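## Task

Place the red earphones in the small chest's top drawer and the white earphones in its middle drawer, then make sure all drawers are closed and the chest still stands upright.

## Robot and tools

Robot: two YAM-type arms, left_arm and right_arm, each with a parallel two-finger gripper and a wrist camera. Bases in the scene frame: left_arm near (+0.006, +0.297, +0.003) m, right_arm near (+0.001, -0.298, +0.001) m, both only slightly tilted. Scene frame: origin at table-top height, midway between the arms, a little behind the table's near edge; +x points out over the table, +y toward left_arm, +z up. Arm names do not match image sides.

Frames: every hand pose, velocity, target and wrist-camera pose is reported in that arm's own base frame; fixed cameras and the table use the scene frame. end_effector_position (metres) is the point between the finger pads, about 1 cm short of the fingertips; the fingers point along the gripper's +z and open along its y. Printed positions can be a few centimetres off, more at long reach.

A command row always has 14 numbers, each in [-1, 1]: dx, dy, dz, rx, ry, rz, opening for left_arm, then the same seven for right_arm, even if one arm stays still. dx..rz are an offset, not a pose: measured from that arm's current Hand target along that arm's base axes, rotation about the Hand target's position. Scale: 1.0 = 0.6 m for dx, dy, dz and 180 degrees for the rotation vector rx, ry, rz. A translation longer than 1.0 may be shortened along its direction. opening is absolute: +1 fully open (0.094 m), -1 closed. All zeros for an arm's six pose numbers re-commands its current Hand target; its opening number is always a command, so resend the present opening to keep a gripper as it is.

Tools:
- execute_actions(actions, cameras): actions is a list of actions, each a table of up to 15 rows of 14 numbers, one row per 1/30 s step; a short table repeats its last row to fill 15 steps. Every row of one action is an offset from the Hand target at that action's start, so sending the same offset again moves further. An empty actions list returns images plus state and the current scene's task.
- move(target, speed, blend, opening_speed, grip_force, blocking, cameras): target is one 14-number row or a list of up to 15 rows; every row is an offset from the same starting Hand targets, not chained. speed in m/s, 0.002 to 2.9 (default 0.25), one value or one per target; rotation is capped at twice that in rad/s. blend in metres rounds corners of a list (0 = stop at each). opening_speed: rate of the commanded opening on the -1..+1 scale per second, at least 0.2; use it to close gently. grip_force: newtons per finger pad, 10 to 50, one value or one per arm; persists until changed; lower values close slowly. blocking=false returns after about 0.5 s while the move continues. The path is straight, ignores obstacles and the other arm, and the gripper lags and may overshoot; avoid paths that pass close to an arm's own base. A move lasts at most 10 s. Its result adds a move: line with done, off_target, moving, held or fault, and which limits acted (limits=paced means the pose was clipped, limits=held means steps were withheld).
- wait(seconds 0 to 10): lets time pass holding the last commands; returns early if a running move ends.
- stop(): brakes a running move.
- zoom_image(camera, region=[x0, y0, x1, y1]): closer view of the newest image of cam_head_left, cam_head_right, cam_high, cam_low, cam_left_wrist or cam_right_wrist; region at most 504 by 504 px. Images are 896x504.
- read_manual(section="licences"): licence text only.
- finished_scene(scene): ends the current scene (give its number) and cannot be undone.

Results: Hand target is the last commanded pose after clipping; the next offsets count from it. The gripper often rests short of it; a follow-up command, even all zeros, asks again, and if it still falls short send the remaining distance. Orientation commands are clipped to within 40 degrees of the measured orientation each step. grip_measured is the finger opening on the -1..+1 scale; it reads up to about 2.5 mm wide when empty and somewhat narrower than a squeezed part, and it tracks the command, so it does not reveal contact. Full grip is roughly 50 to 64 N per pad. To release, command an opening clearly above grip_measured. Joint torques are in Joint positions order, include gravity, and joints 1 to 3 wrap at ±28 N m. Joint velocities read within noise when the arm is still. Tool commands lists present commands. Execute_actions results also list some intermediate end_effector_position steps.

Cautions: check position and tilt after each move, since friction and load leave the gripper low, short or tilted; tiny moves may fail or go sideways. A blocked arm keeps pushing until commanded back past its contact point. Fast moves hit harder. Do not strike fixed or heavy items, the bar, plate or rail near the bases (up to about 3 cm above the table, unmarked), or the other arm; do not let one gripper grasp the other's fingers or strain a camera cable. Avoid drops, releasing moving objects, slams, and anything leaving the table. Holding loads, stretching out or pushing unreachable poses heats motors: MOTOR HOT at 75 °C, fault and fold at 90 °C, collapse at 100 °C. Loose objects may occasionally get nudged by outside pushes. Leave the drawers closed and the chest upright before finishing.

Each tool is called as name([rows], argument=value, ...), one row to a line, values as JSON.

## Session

execute_actions(actions=[])

zoom_image(camera="cam_high", region=[340, 40, 640, 420])

Scene clock: 0.00 s.
left_arm: end_effector_position=(+0.3876, +0.0046, +0.0813) grip_measured=+1.000 end_effector_quat_wxyz=(+0.554, -0.034, +0.832, +0.002) | right_arm: end_effector_position=(+0.3957, -0.0364, +0.0912) grip_measured=+1.000 end_effector_quat_wxyz=(+0.572, +0.053, +0.819, -0.002)
Joint positions: left_arm=[-0.011 1.515 0.36 0.757 -0.052 -0.058 0.094] | right_arm=[-0.108 1.538 0.381 0.803 -0.037 0.047 0.094]
Joint velocities: within noise
Joint torques (N m): no reading
Heat: left arm: 25 °C; right arm: 24 °C.
Hand target: left_arm +0.3915, +0.0051, +0.0911; +0.567, -0.035, +0.823, +0.002 | right_arm +0.3981, -0.0369, +0.0953; +0.576, +0.053, +0.816, -0.003
Tool commands: left_gripper/opening=+1.0 right_gripper/opening=+1.0

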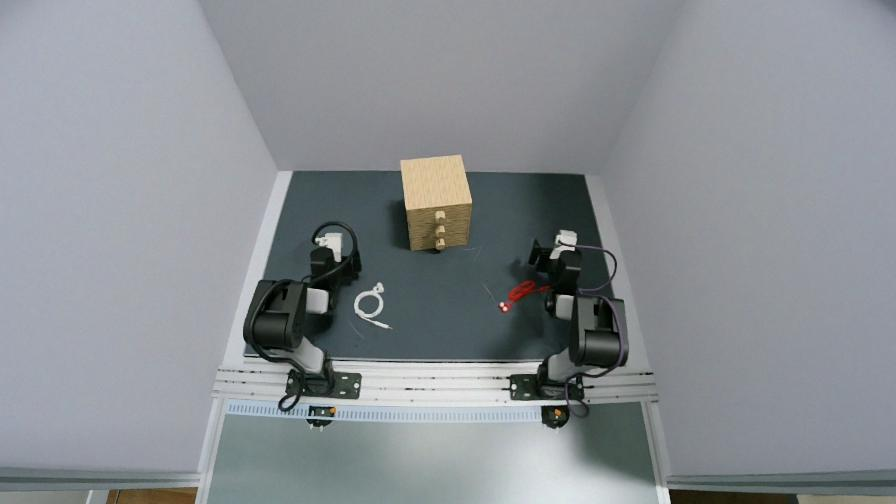

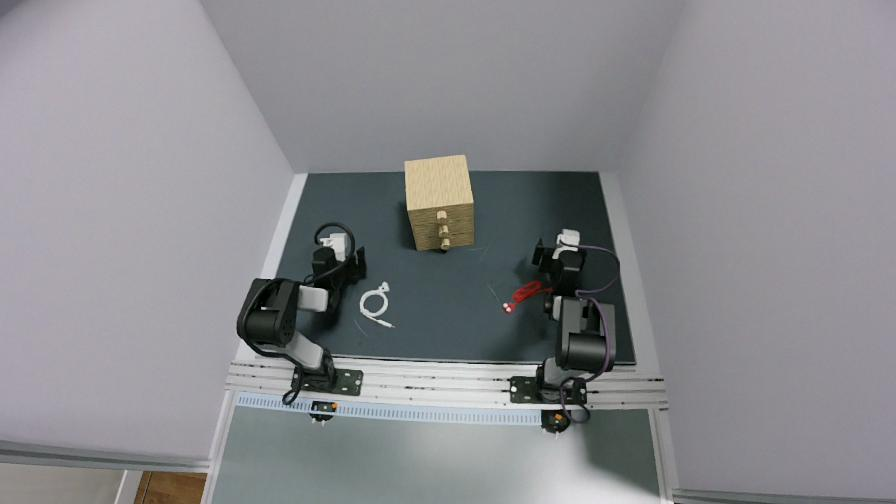

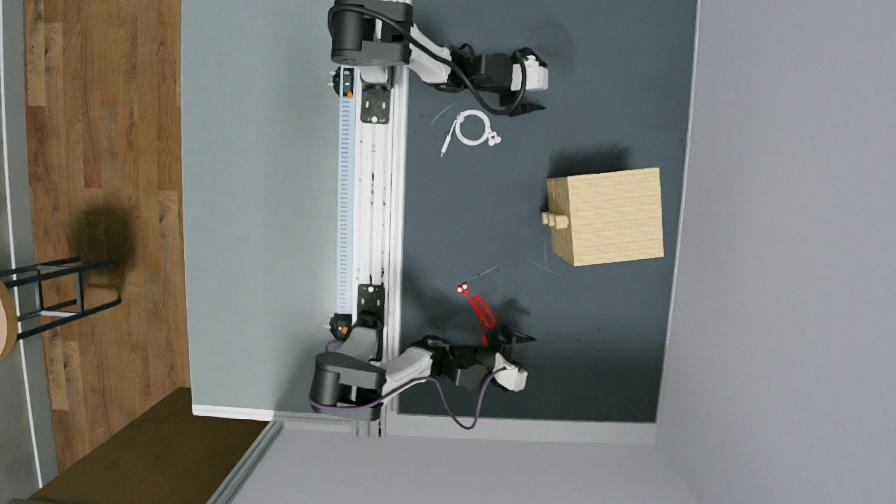

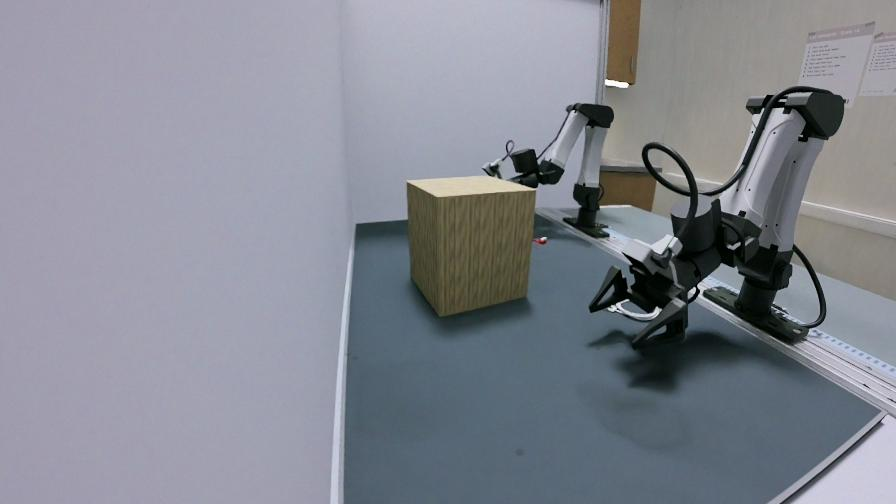

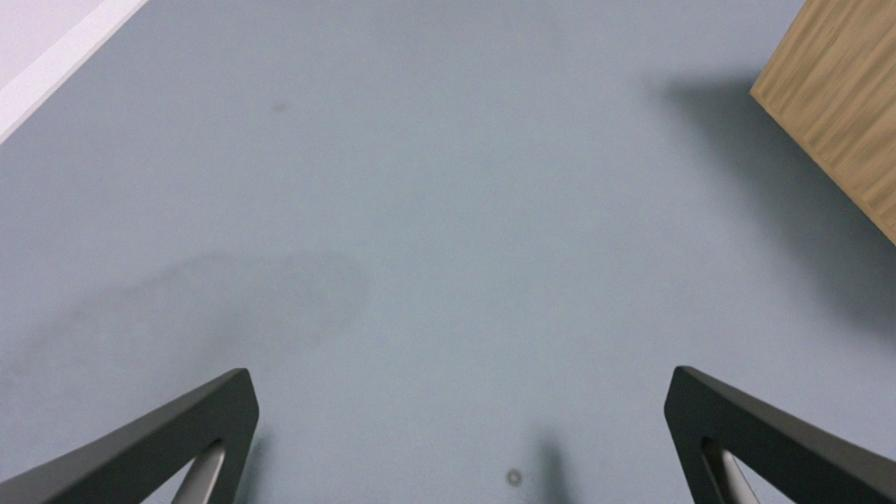

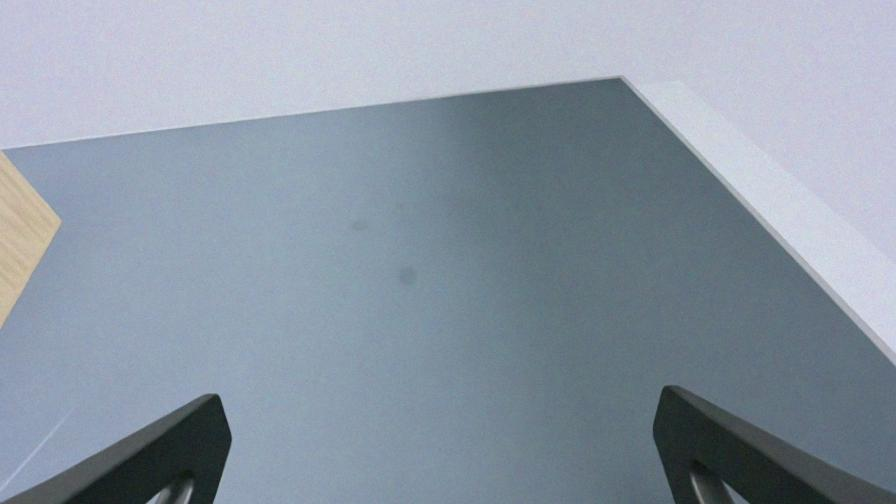

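Scaled by 1.326 from the camera's 896x504 image, which has a finer 1280x720 frame.

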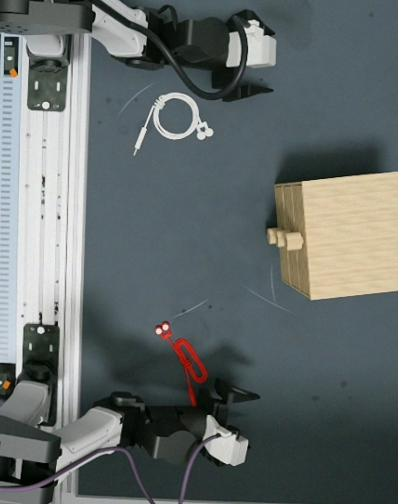

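move([
  [-0.05,0,0.132,0,0.1,0,1,-0.05,0,0.092,0,0,0,1],
  [-0.311,-0.158,0.132,0,0.356,0,-0.15,-0.235,0.473,0.092,0,0,0.081,1],
], blend=[0.04,0], speed=0.4, cameras=["cam_left_wrist","cam_right_wrist","cam_high"])

Scene clock: 3.80 s.
left_arm: end_effector_position=(+0.2030, -0.0855, +0.1616) grip_measured=-0.148 end_effector_quat_wxyz=(+0.037, -0.025, +0.999, +0.028) | right_arm: end_effector_position=(+0.2545, +0.2431, +0.1452) grip_measured=+1.000 end_effector_quat_wxyz=(+0.569, -0.058, +0.817, +0.071)
Joint positions: left_arm=[-0.465 1.344 1.255 -1.443 -0.084 -0.513 0.04] | right_arm=[1.152 1.298 0.545 0.19 0.876 0.504 0.094]
Joint torques (N m): left_arm=[-0.32 -3.52 8.05 0.15 -0.08 -0.14] | right_arm=[0.5 -3.22 8.8 1.73 0.4 0.17]
Heat: left arm: 26 °C; right arm: 24 °C.
Hand target: left_arm +0.2049, -0.0897, +0.1704; +0.044, -0.028, +0.998, +0.020 | right_arm +0.2572, +0.2469, +0.1505; +0.571, -0.051, +0.816, +0.070
Off the commanded pose: left_arm 0.010 m, 1 deg | right_arm 0.007 m, 1 deg.
move: done
Images, in order (width x height): cam_high 896x504, cam_left_wrist 896x504, cam_right_wrist 896x504.

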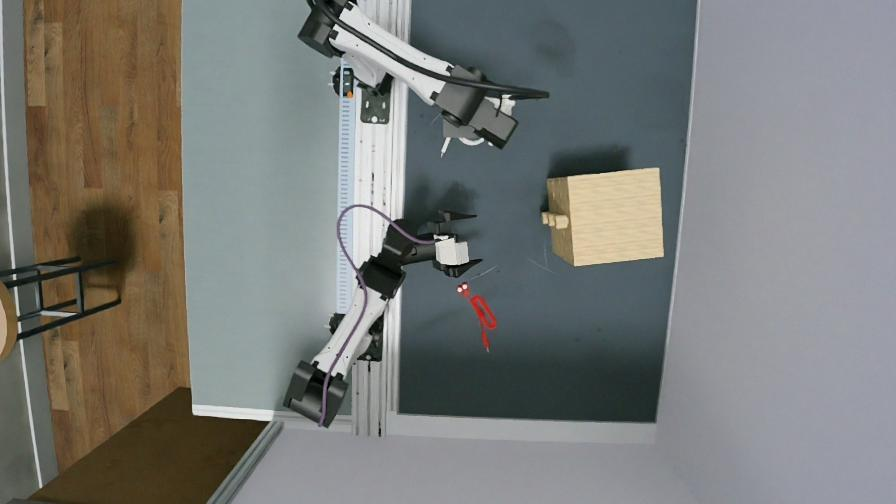

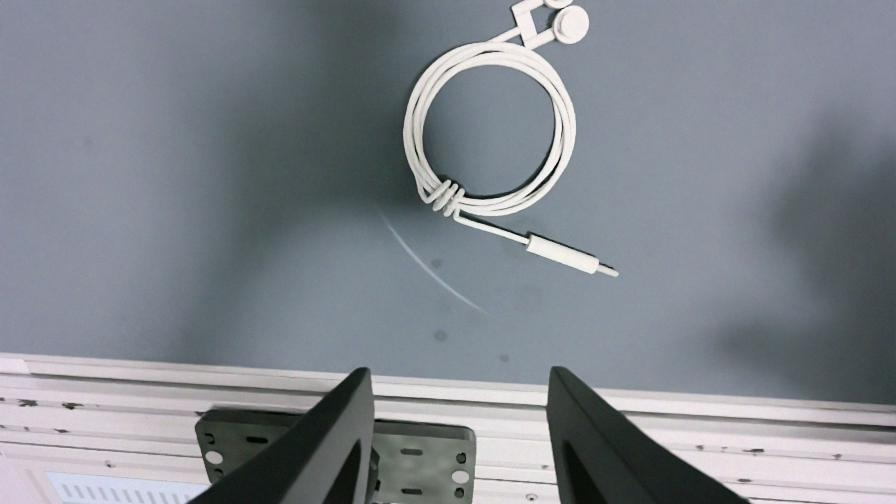

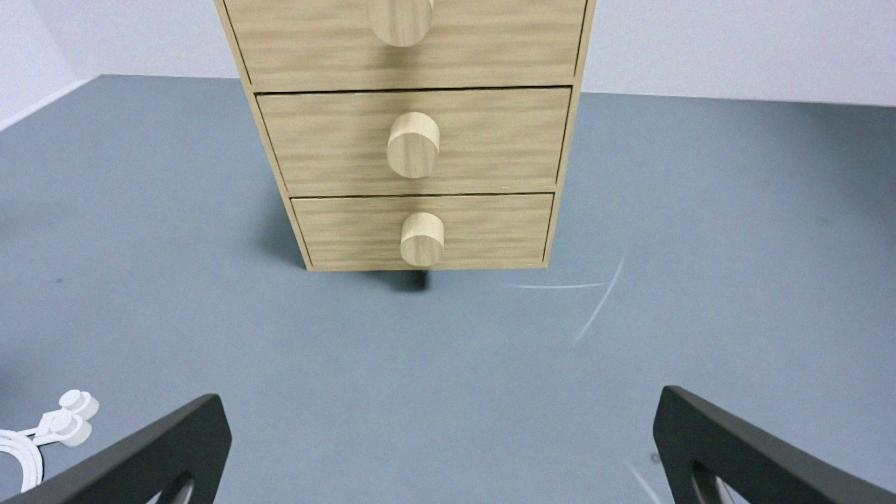

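move([
  [0.079,0.0545,-0.18,0,0,0,-0.15,0.1,0.039,-0.071,0,0,-0.015,1],
  [0.079,0.0545,-0.252,0,0,0,-0.15,0.198,0.077,-0.071,0,0,-0.015,1],
], blend=[0.02,0], speed=[0.25,0.12], cameras=["cam_left_wrist","cam_right_wrist"])

Scene clock: 6.77 s.
left_arm: end_effector_position=(+0.2518, -0.0583, +0.0220) grip_measured=-0.148 end_effector_quat_wxyz=(+0.042, -0.029, +0.998, +0.023) | right_arm: end_effector_position=(+0.3683, +0.2867, +0.1049) grip_measured=+1.000 end_effector_quat_wxyz=(+0.568, -0.034, +0.821, +0.048)
Joint positions: left_arm=[-0.274 1.548 0.864 -0.82 -0.069 -0.329 0.04] | right_arm=[0.911 1.818 0.841 0.492 0.723 0.379 0.094]
Joint torques (N m): left_arm=[1.14 -4.88 3.96 0.6 -0.08 0.11] | right_arm=[-0.42 -6.56 8.01 2.23 0.11 0.03]
Heat: left arm: 26 °C; right arm: 25 °C.
Hand target: left_arm +0.2523, -0.0570, +0.0191; +0.044, -0.028, +0.998, +0.020 | right_arm +0.3759, +0.2931, +0.1078; +0.573, -0.032, +0.817, +0.057
Off the commanded pose: left_arm 0.003 m, 0 deg | right_arm 0.010 m, 1 deg.
move: done
Images, in order (width x height): cam_left_wrist 896x504, cam_right_wrist 896x504.

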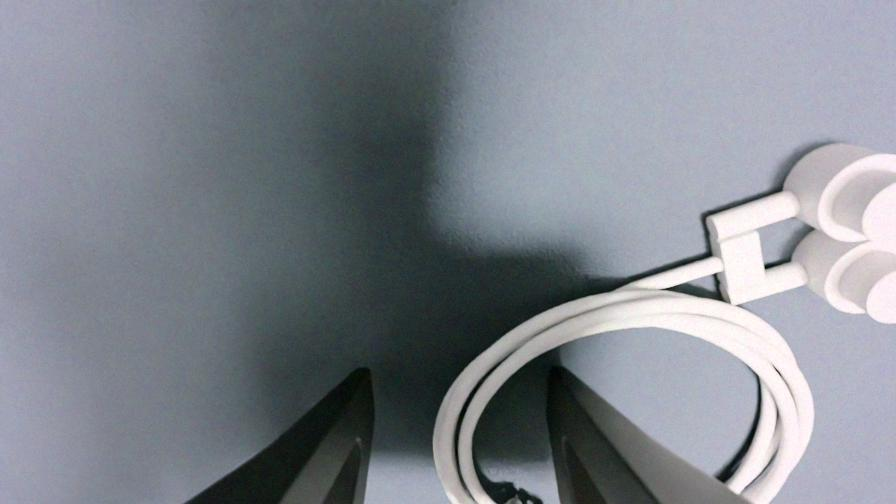

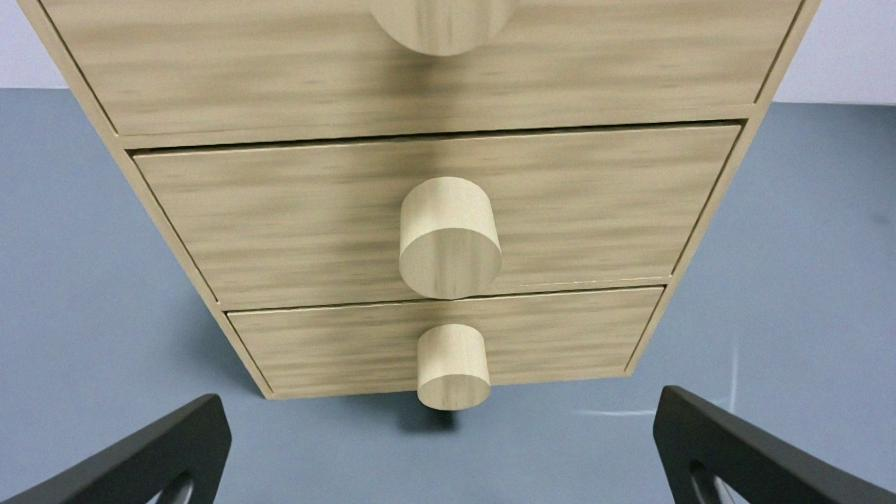

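move([
  [0,0,-0.015,0,0,0,-0.15,0.112,0.014,-0.005,0,0,0,1],
  [0,0,-0.015,0,0,0,-1,0.112,0.014,-0.005,0,0,0,-0.48],
  [-0.05,-0.05,0.3,0,0,0,-1,-0.038,-0.01,-0.005,0,0,0,-0.48],
], speed=[0.12,0.12,0.12], opening_speed=1.4, cameras=["cam_left_wrist","cam_right_wrist","cam_high"])

Scene clock: 12.13 s.
left_arm: end_effector_position=(+0.2204, -0.0866, +0.1906) grip_measured=-0.965 end_effector_quat_wxyz=(+0.033, -0.025, +0.999, +0.018) | right_arm: end_effector_position=(+0.3588, +0.2889, +0.1031) grip_measured=-0.436 end_effector_quat_wxyz=(+0.578, -0.032, +0.814, +0.051)
Joint positions: left_arm=[-0.42 1.424 1.438 -1.54 -0.062 -0.468 0.002] | right_arm=[0.94 1.82 0.807 0.547 0.757 0.381 0.027]
Joint torques (N m): left_arm=[-0.34 -4.23 7.72 0.25 -0.3 -0.17] | right_arm=[0.9 -11.07 3.99 1.78 0.16 0.24]
Heat: left arm: 27 °C; right arm: 26 °C.
Hand target: left_arm +0.2223, -0.0870, +0.1991; +0.044, -0.028, +0.998, +0.020 | right_arm +0.3531, +0.2871, +0.1047; +0.573, -0.032, +0.817, +0.057
Off the commanded pose: left_arm 0.009 m, 1 deg | right_arm 0.006 m, 1 deg.
move: done; target 2's new opening was sent with right_arm's hand 0.012 m and 1 deg from that target
Images, in order (width x height): cam_high 896x504, cam_left_wrist 896x504, cam_right_wrist 896x504.

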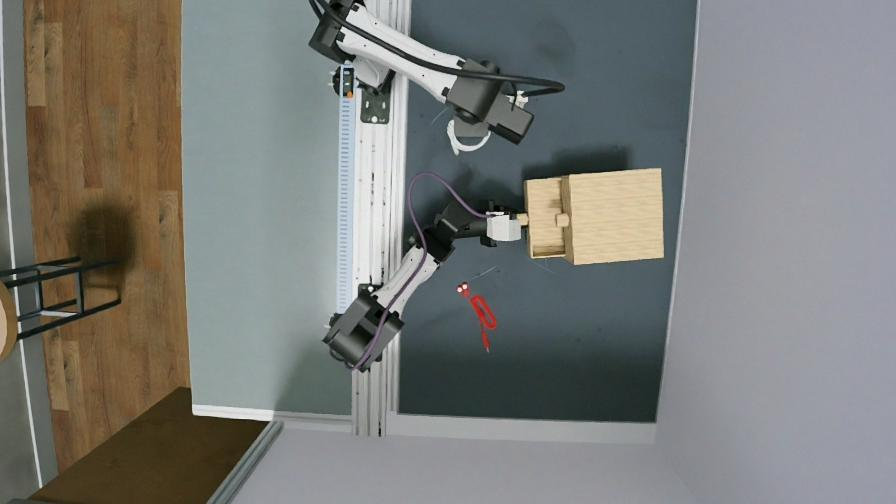

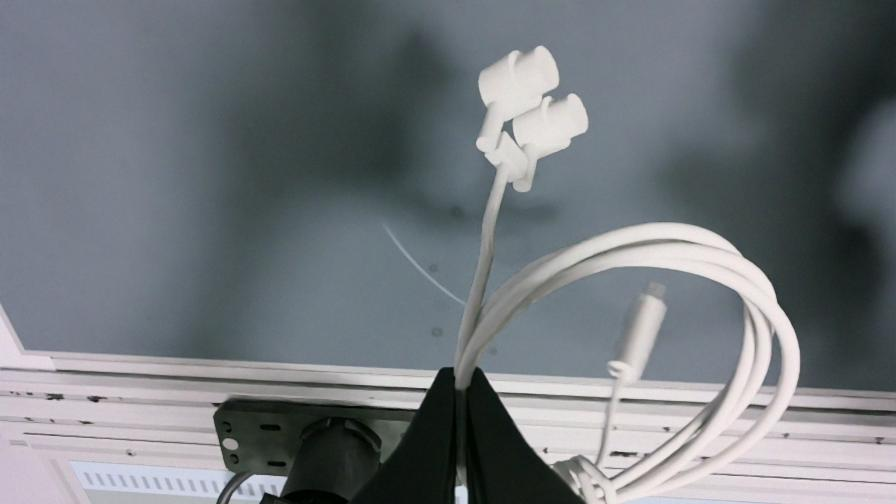

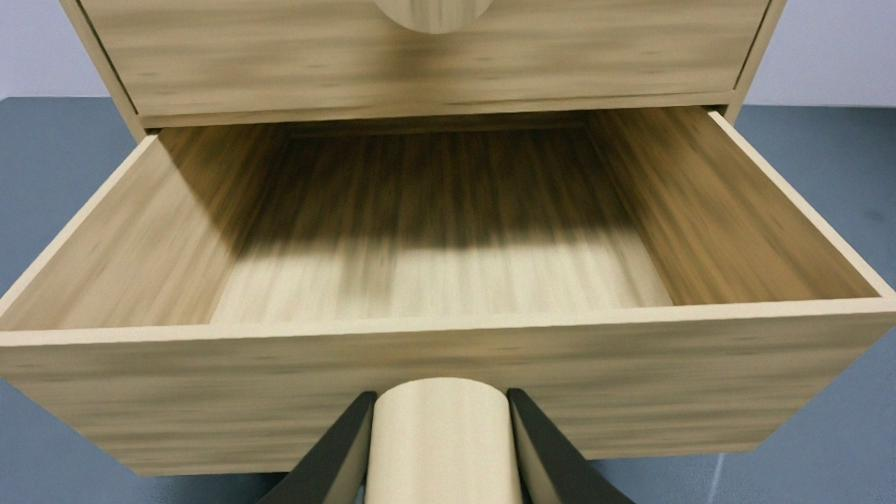

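move([
  [0,0,0,0,0,0,-1,-0.033,-0.005,0,0,0,0,-0.48],
  [0,0,0,0,0,0,-1,-0.033,-0.005,0,0,0,0,0.1],
  [0.1,-0.05,0.135,0,-0.1,0,-1,-0.198,-0.031,0.02,0,0,0,0.1],
  [0.256,-0.312,0.122,0,-0.233,0.005,-1,-0.172,-0.403,0.158,0.118,0.353,-0.261,0.1],
], speed=[0.1,0.12,0.2,0.3], blend=[0,0,0.03,0], cameras=["cam_left_wrist","cam_right_wrist","cam_high"])

Scene clock: 18.77 s.
left_arm: end_effector_position=(+0.3701, -0.2674, +0.2542) grip_measured=-0.965 end_effector_quat_wxyz=(+0.372, -0.026, +0.927, +0.027) | right_arm: end_effector_position=(+0.2462, +0.0439, +0.1971) grip_measured=+0.098 end_effector_quat_wxyz=(+0.051, +0.411, +0.910, -0.018)
Joint positions: left_arm=[-0.841 1.875 1.953 -1.134 -0.594 -0.735 0.002] | right_arm=[0.24 1.466 1.499 -1.546 0.091 1.085 0.052]
Joint torques (N m): left_arm=[-0.35 -8.54 8.72 1.52 -0.79 -0.17] | right_arm=[-0.16 -3.6 7.76 0.38 0.09 -0.02]
Heat: left arm: 28 °C; right arm: 26 °C.
Hand target: left_arm +0.3759, -0.2742, +0.2724; +0.398, -0.041, +0.916, +0.009 | right_arm +0.2498, +0.0453, +0.1995; +0.044, +0.410, +0.911, -0.017
Off the commanded pose: left_arm 0.020 m, 4 deg | right_arm 0.005 m, 1 deg.
joint sent to its limit (right arm) — joint 4 (wrist pitch), lower limit. The joint targets still meet the commanded pose.
move: off_target (left_arm)
Images, in order (width x height): cam_high 896x504, cam_left_wrist 896x504, cam_right_wrist 896x504.

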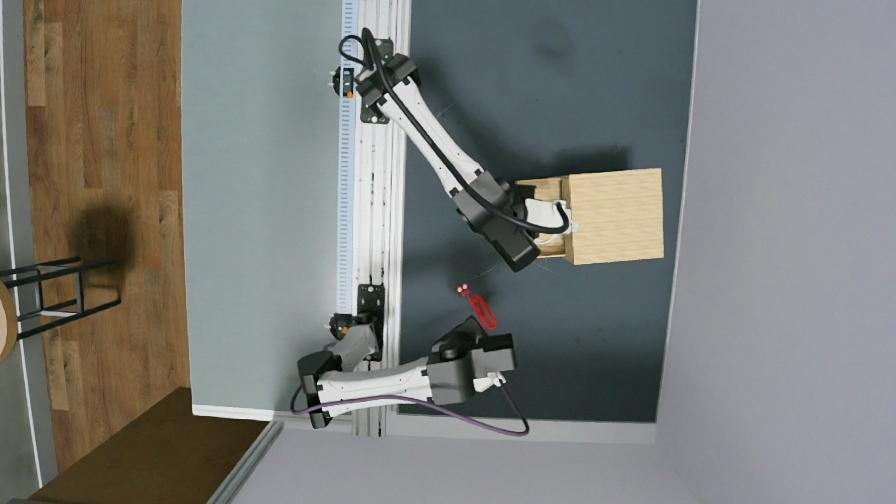

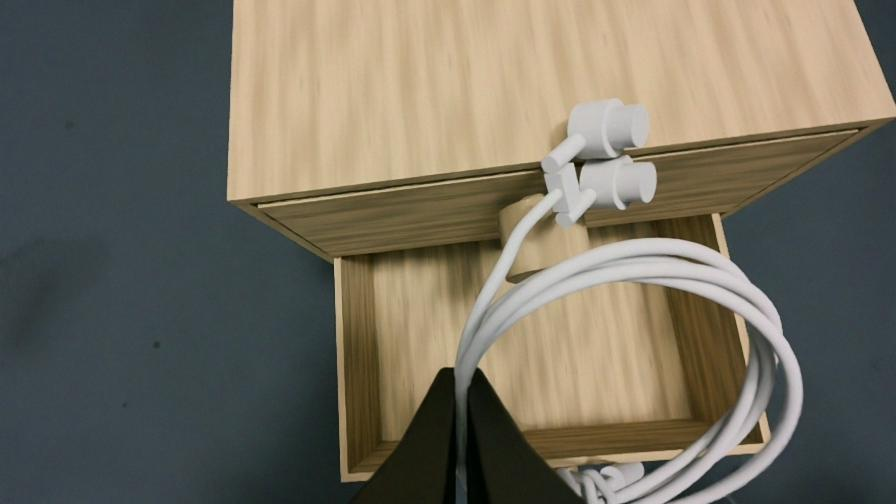

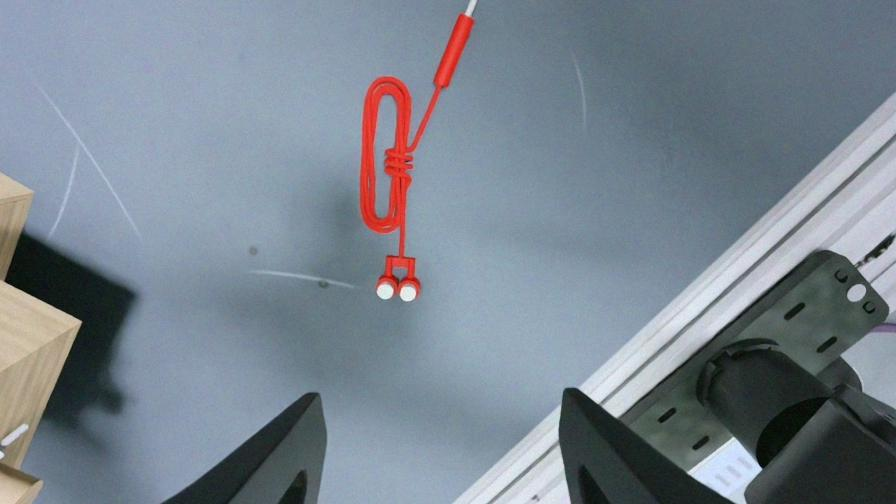

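move([
  [0.003,-0.018,-0.05,0,0,0,-1,0.08,-0.0015,-0.25,0,0,0,0.2],
  [0.003,-0.018,-0.11,0,0,0,-1,0.08,-0.0015,-0.341,0,0,0,0.2],
], speed=[0.25,0.1], blend=[0.02,0], cameras=["cam_left_wrist","cam_right_wrist"])

Scene clock: 21.57 s.
left_arm: end_effector_position=(+0.3781, -0.2835, +0.1963) grip_measured=-0.965 end_effector_quat_wxyz=(+0.379, -0.031, +0.924, +0.019) | right_arm: end_effector_position=(+0.2964, +0.0449, +0.0025) grip_measured=+0.198 end_effector_quat_wxyz=(+0.047, +0.410, +0.911, -0.020)
Joint positions: left_arm=[-0.853 1.882 1.717 -0.877 -0.602 -0.752 0.002] | right_arm=[0.201 1.748 0.994 -0.764 0.088 1.044 0.056]
Joint torques (N m): left_arm=[-0.51 -10.91 4.83 1.57 -0.77 -0.16] | right_arm=[-0.39 -5.7 4.31 0.77 0.07 0]
Heat: left arm: 28 °C; right arm: 26 °C.
Hand target: left_arm +0.3777, -0.2850, +0.2064; +0.398, -0.041, +0.916, +0.009 | right_arm +0.2980, +0.0445, -0.0050; +0.044, +0.410, +0.911, -0.017
Off the commanded pose: left_arm 0.010 m, 3 deg | right_arm 0.008 m, 1 deg.
move: off_target (left_arm)
Images, in order (width x height): cam_left_wrist 896x504, cam_right_wrist 896x504.

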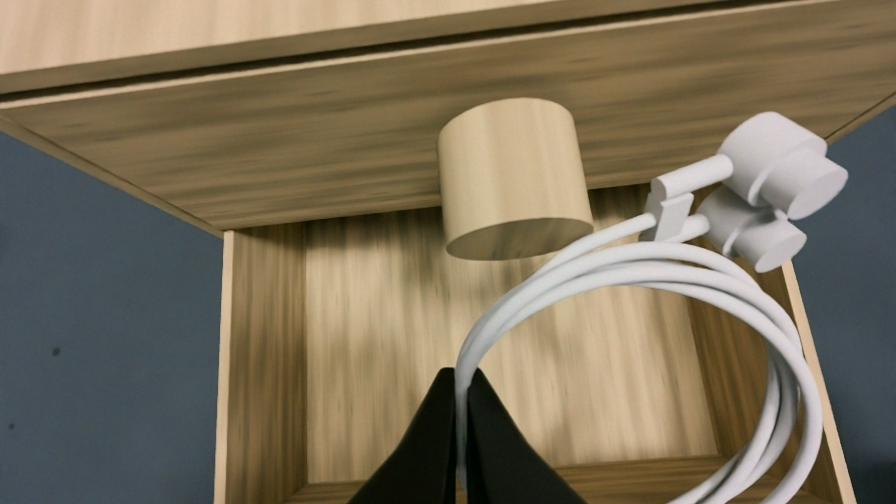

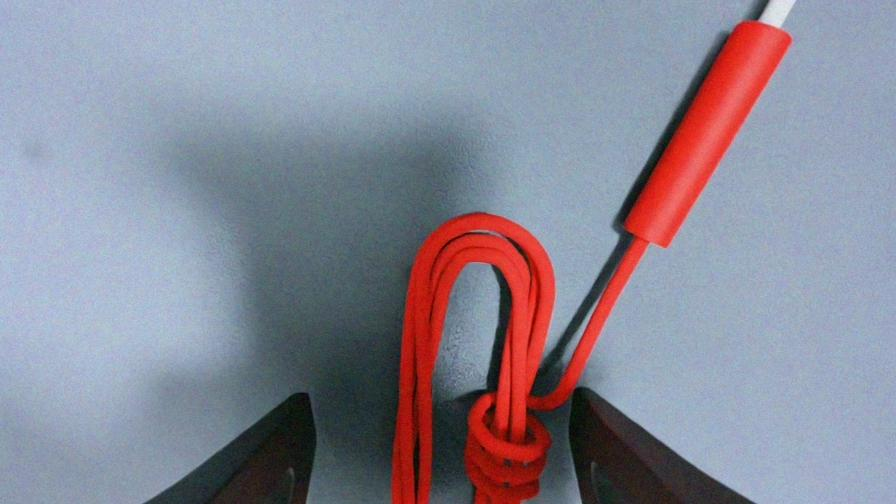

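move([
  [-0.005,0.033,-0.02,0,0,0,-1,0,0,0,0,0,0,-1],
  [-0.005,0.033,-0.09,0,0,0,-1,0,0,0.01,0,0,0,-1],
  [-0.005,0.033,-0.09,0,0,0,-0.4,0,0,0.01,0,0,0,-1],
  [-0.01,0.033,0.02,0,0,0,-0.4,-0.02,0,0.2,0,0,0,-1],
  [-0.213,-0.058,0.0,0,-0.15,0.028,-0.4,-0.05,0,0.36,0,0,0,-1],
], speed=[0.15,0.12,0.1,0.15,0.25], blend=[0,0,0,0.02,0], opening_speed=1.4, cameras=["cam_left_wrist","cam_right_wrist","cam_high"])

Scene clock: 27.93 s.
left_arm: end_effector_position=(+0.2484, -0.3181, +0.1963) grip_measured=-0.402 end_effector_quat_wxyz=(+0.587, -0.066, +0.807, +0.023) | right_arm: end_effector_position=(+0.2677, +0.0419, +0.2003) grip_measured=-0.892 end_effector_quat_wxyz=(+0.051, +0.406, +0.912, -0.016)
Joint positions: left_arm=[-1.327 1.784 1.337 -0.767 -1.233 -1.236 0.028] | right_arm=[0.211 1.542 1.582 -1.547 0.087 1.046 0.005]
Joint torques (N m): left_arm=[0.17 -7.32 7.17 0.81 -1.19 -0.24] | right_arm=[0.79 -7.43 7.54 0.37 0.09 0.16]
Heat: left arm: 28 °C; right arm: 27 °C.
Hand target: left_arm +0.2499, -0.3198, +0.2064; +0.600, -0.082, +0.796, +0.017 | right_arm +0.2679, +0.0444, +0.2110; +0.044, +0.410, +0.911, -0.017
Off the commanded pose: left_arm 0.010 m, 3 deg | right_arm 0.011 m, 1 deg.
joint sent to its limit (right arm) — joint 4 (wrist pitch), lower limit. The joint targets are off in orientation, not in position.
move: off_target (left_arm, right_arm)
Images, in order (width x height): cam_high 896x504, cam_left_wrist 896x504, cam_right_wrist 896x504.

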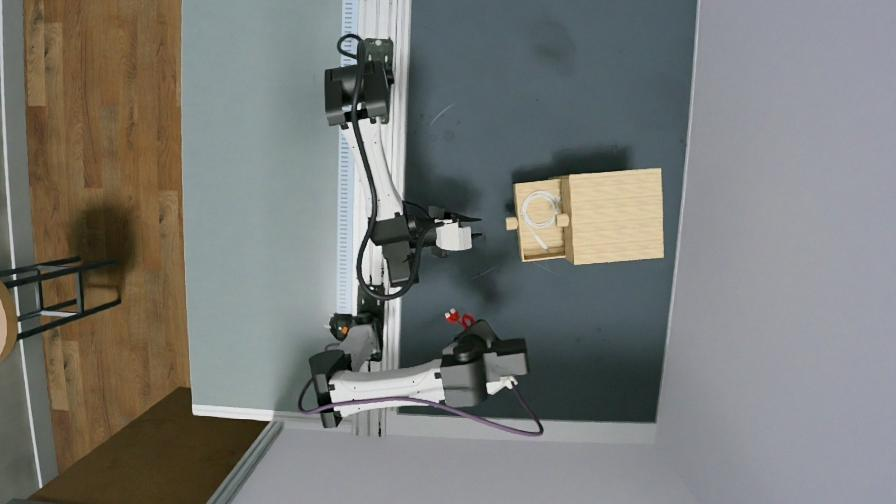

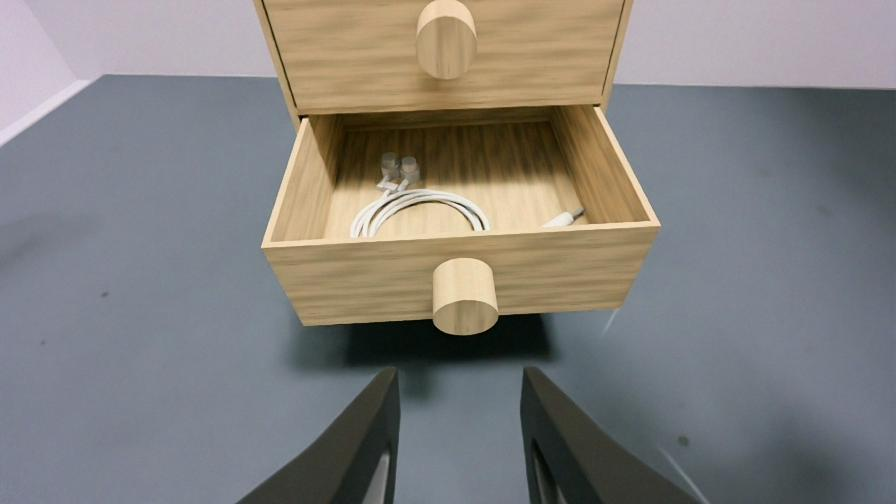

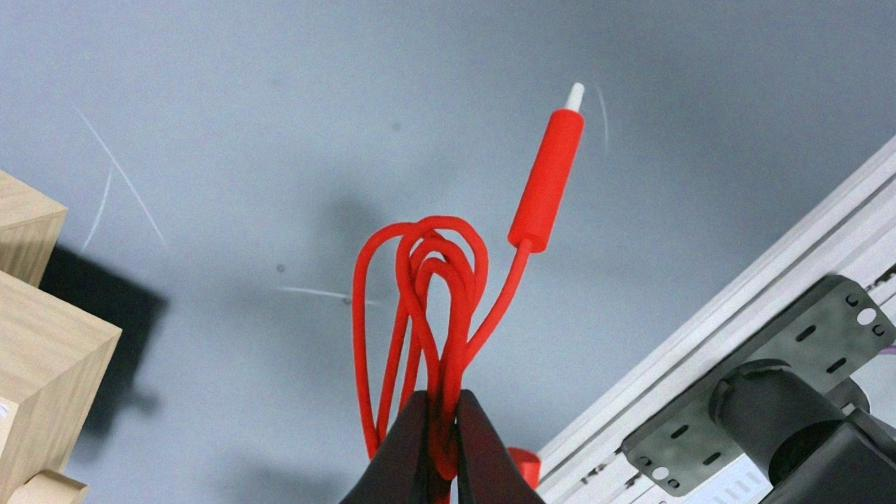

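move([
  [0.05,-0.013,-0.112,0,0,0,-1,0,0,0,0,0,0,-1],
  [0.29,0.022,-0.107,0,0,0,-1,0,0,0,0,0,0,-1],
], speed=[0.25,0.12], blend=[0.01,0], cameras=["cam_left_wrist","cam_high"])

Scene clock: 30.93 s.
left_arm: end_effector_position=(+0.4130, -0.2971, +0.1203) grip_measured=-0.994 end_effector_quat_wxyz=(+0.580, -0.060, +0.811, +0.043) | right_arm: end_effector_position=(+0.2677, +0.0419, +0.2003) grip_measured=-0.892 end_effector_quat_wxyz=(+0.051, +0.406, +0.912, -0.016)
Joint positions: left_arm=[-0.909 2.011 1.214 0.187 -0.969 -0.521 0] | right_arm=[0.211 1.542 1.582 -1.547 0.087 1.046 0.005]
Joint torques (N m): left_arm=[0.76 -9.47 8.79 2.22 -0.5 -0.02] | right_arm=[0.8 -7.45 7.54 0.39 0.09 0.15]
Heat: left arm: 28 °C; right arm: 28 °C.
Hand target: left_arm +0.4239, -0.3065, +0.1421; +0.600, -0.082, +0.796, +0.017 | right_arm +0.2679, +0.0444, +0.2110; +0.044, +0.410, +0.911, -0.017
Off the commanded pose: left_arm 0.026 m, 5 deg | right_arm 0.011 m, 1 deg.
joint sent to its limit (right arm) — joint 4 (wrist pitch), lower limit. The joint targets are off in orientation, not in position.
move: off_target (left_arm, right_arm)
Images, in order (width x height): cam_high 896x504, cam_left_wrist 896x504.

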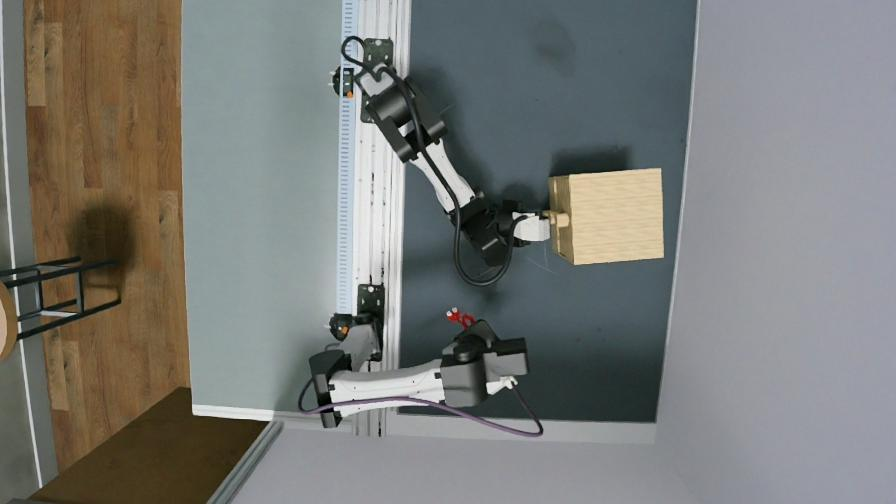

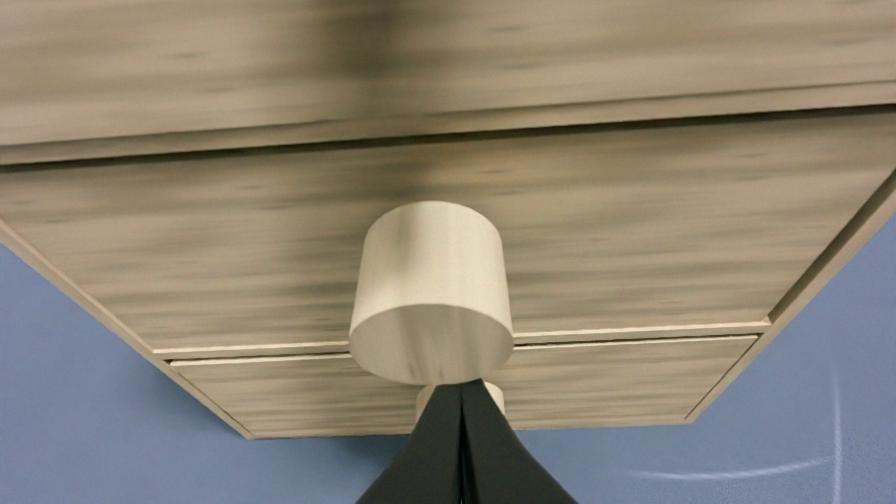

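move([
  [-0.11,-0.02,0,0,0,0,-1,0,0,0,0,0,0,-1],
  [-0.1,0,0.127,0,0,0.017,1,0,0,0,0,0,0,-1],
], speed=[0.25,0.25], blend=[0.02,0], cameras=["cam_left_wrist","cam_low","cam_head_left"])

zoom_image(camera="cam_low", region=[400, 160, 600, 330])

Scene clock: 34.43 s.
left_arm: end_effector_position=(+0.3605, -0.3064, +0.1957) grip_measured=+0.998 end_effector_quat_wxyz=(+0.584, -0.074, +0.806, +0.050) | right_arm: end_effector_position=(+0.2677, +0.0419, +0.2003) grip_measured=-0.892 end_effector_quat_wxyz=(+0.051, +0.406, +0.912, -0.016)
Joint positions: left_arm=[-1.038 1.849 1.342 -0.25 -1.1 -0.706 0.094] | right_arm=[0.211 1.542 1.582 -1.547 0.087 1.046 0.005]
Joint torques (N m): left_arm=[0.57 -10.19 8.62 1.52 -0.87 -0.23] | right_arm=[0.79 -7.45 7.54 0.39 0.09 0.15]
Heat: left arm: 29 °C; right arm: 28 °C.
Hand target: left_arm +0.3639, -0.3065, +0.2184; +0.599, -0.103, +0.793, +0.033 | right_arm +0.2679, +0.0444, +0.2110; +0.044, +0.410, +0.911, -0.017
Off the commanded pose: left_arm 0.023 m, 4 deg | right_arm 0.011 m, 1 deg.
joint sent to its limit (right arm) — joint 4 (wrist pitch), lower limit. The joint targets are off in orientation, not in position.
move: off_target (left_arm, right_arm); target 2's new opening was sent with left_arm's hand 0.023 m and 4 deg from that target
Images, in order (width x height): cam_head_left 896x504, cam_low 896x504, cam_left_wrist 896x504.

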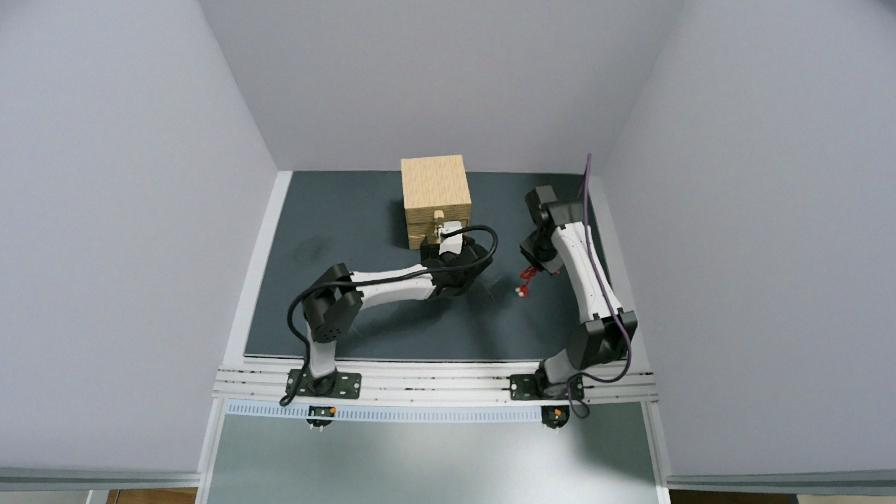

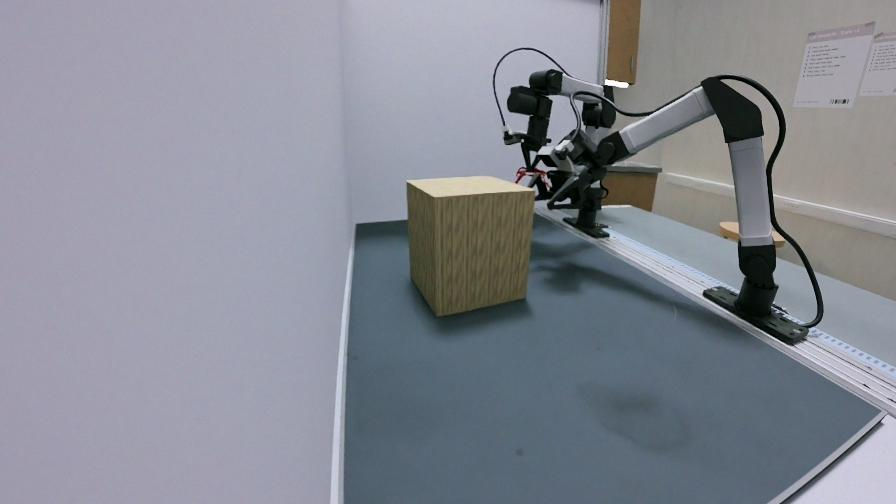

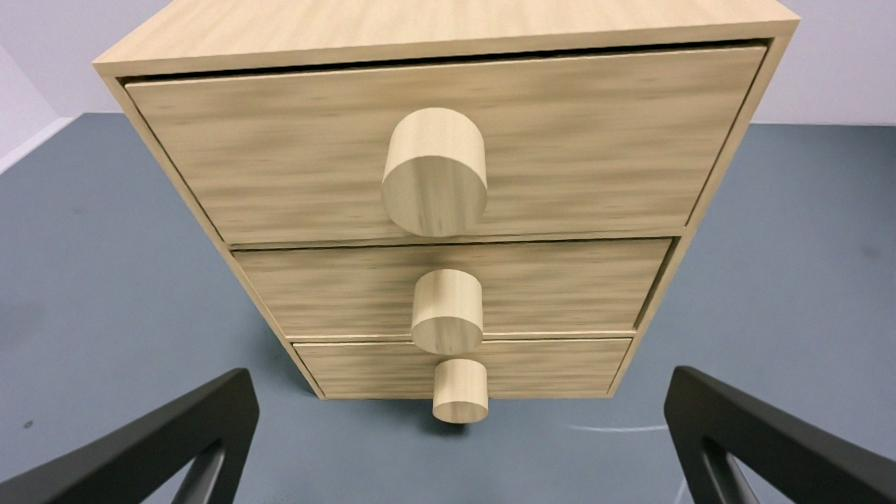

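Scaled by 2.520 from the camera's 896x504 image, which has a finer 1280x720 frame.

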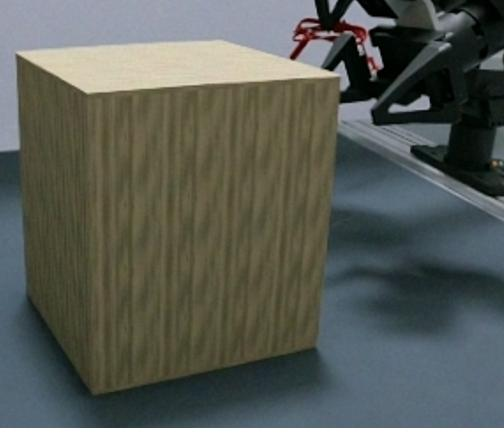

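move([
  [0.118,0.022,0.022,0,0,0,1,0,0,0,0,0,0,-1],
  [0.118,0.022,0.022,0,0,0,-0.5,0,0,0,0,0,0,-1],
  [-0.035,-0.008,0.022,0,0,0,-0.5,0,0,0,0,0,0,-1],
], speed=[0.12,0.1,0.12], opening_speed=1.4, cameras=["cam_left_wrist","cam_right_wrist","cam_high"])

Scene clock: 39.07 s.
left_arm: end_effector_position=(+0.3506, -0.3065, +0.2087) grip_measured=-0.433 end_effector_quat_wxyz=(+0.586, -0.089, +0.803, +0.061) | right_arm: end_effector_position=(+0.2677, +0.0419, +0.2003) grip_measured=-0.892 end_effector_quat_wxyz=(+0.051, +0.406, +0.912, -0.016)
Joint positions: left_arm=[-1.066 1.854 1.415 -0.403 -1.149 -0.804 0.027] | right_arm=[0.211 1.542 1.582 -1.547 0.087 1.046 0.005]
Joint torques (N m): left_arm=[-1.58 -12.36 6.64 1.47 -0.78 -0.09] | right_arm=[0.79 -7.42 7.54 0.39 0.09 0.15]
Heat: left arm: 29 °C; right arm: 29 °C.
Hand target: left_arm +0.3429, -0.3113, +0.2317; +0.599, -0.103, +0.793, +0.033 | right_arm +0.2679, +0.0444, +0.2110; +0.044, +0.410, +0.911, -0.017
Off the commanded pose: left_arm 0.025 m, 4 deg | right_arm 0.011 m, 1 deg.
joint sent to its limit (right arm) — joint 4 (wrist pitch), lower limit. The joint targets are off in orientation, not in position.
move: off_target (left_arm, right_arm); target 2's new opening was sent with left_arm's hand 0.021 m and 4 deg from that target
Images, in order (width x height): cam_high 896x504, cam_left_wrist 896x504, cam_right_wrist 896x504.

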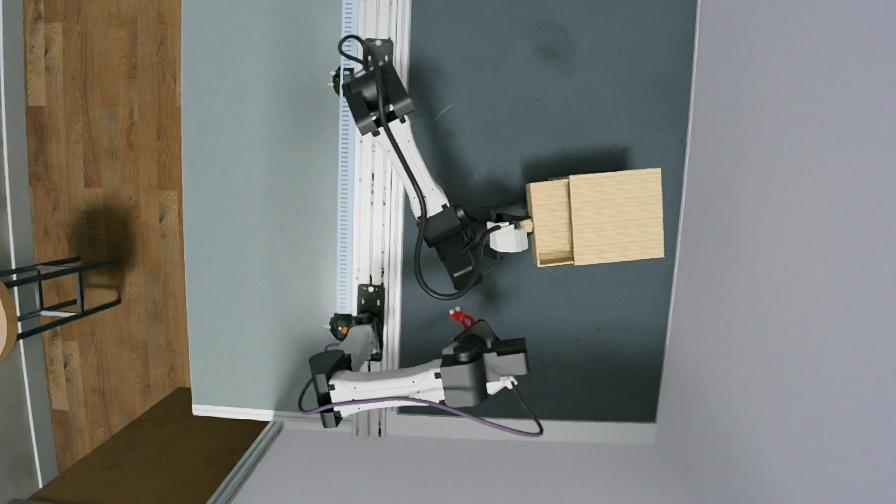

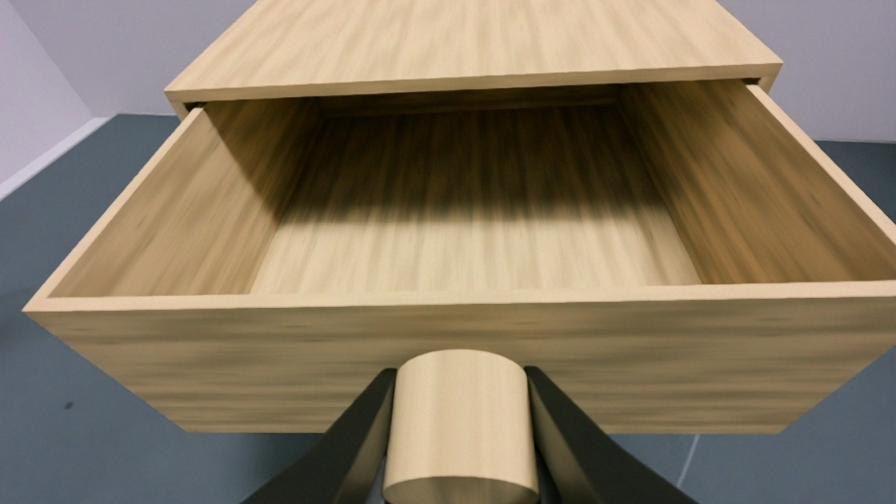

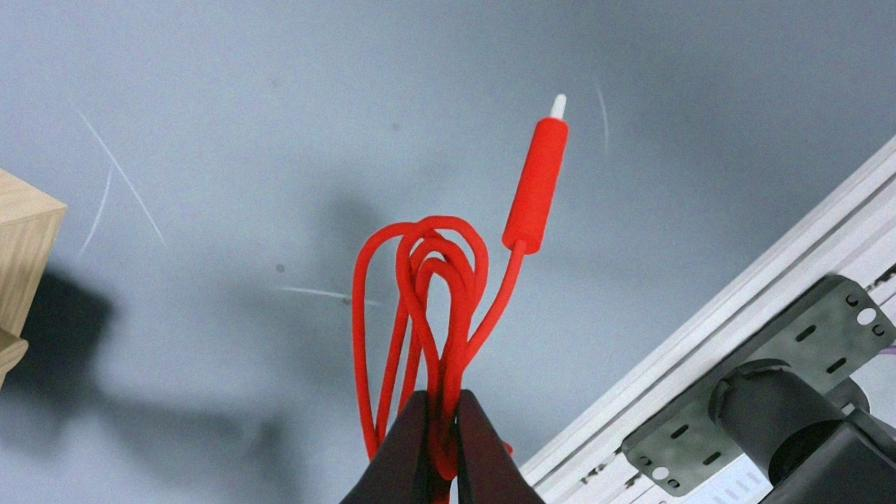

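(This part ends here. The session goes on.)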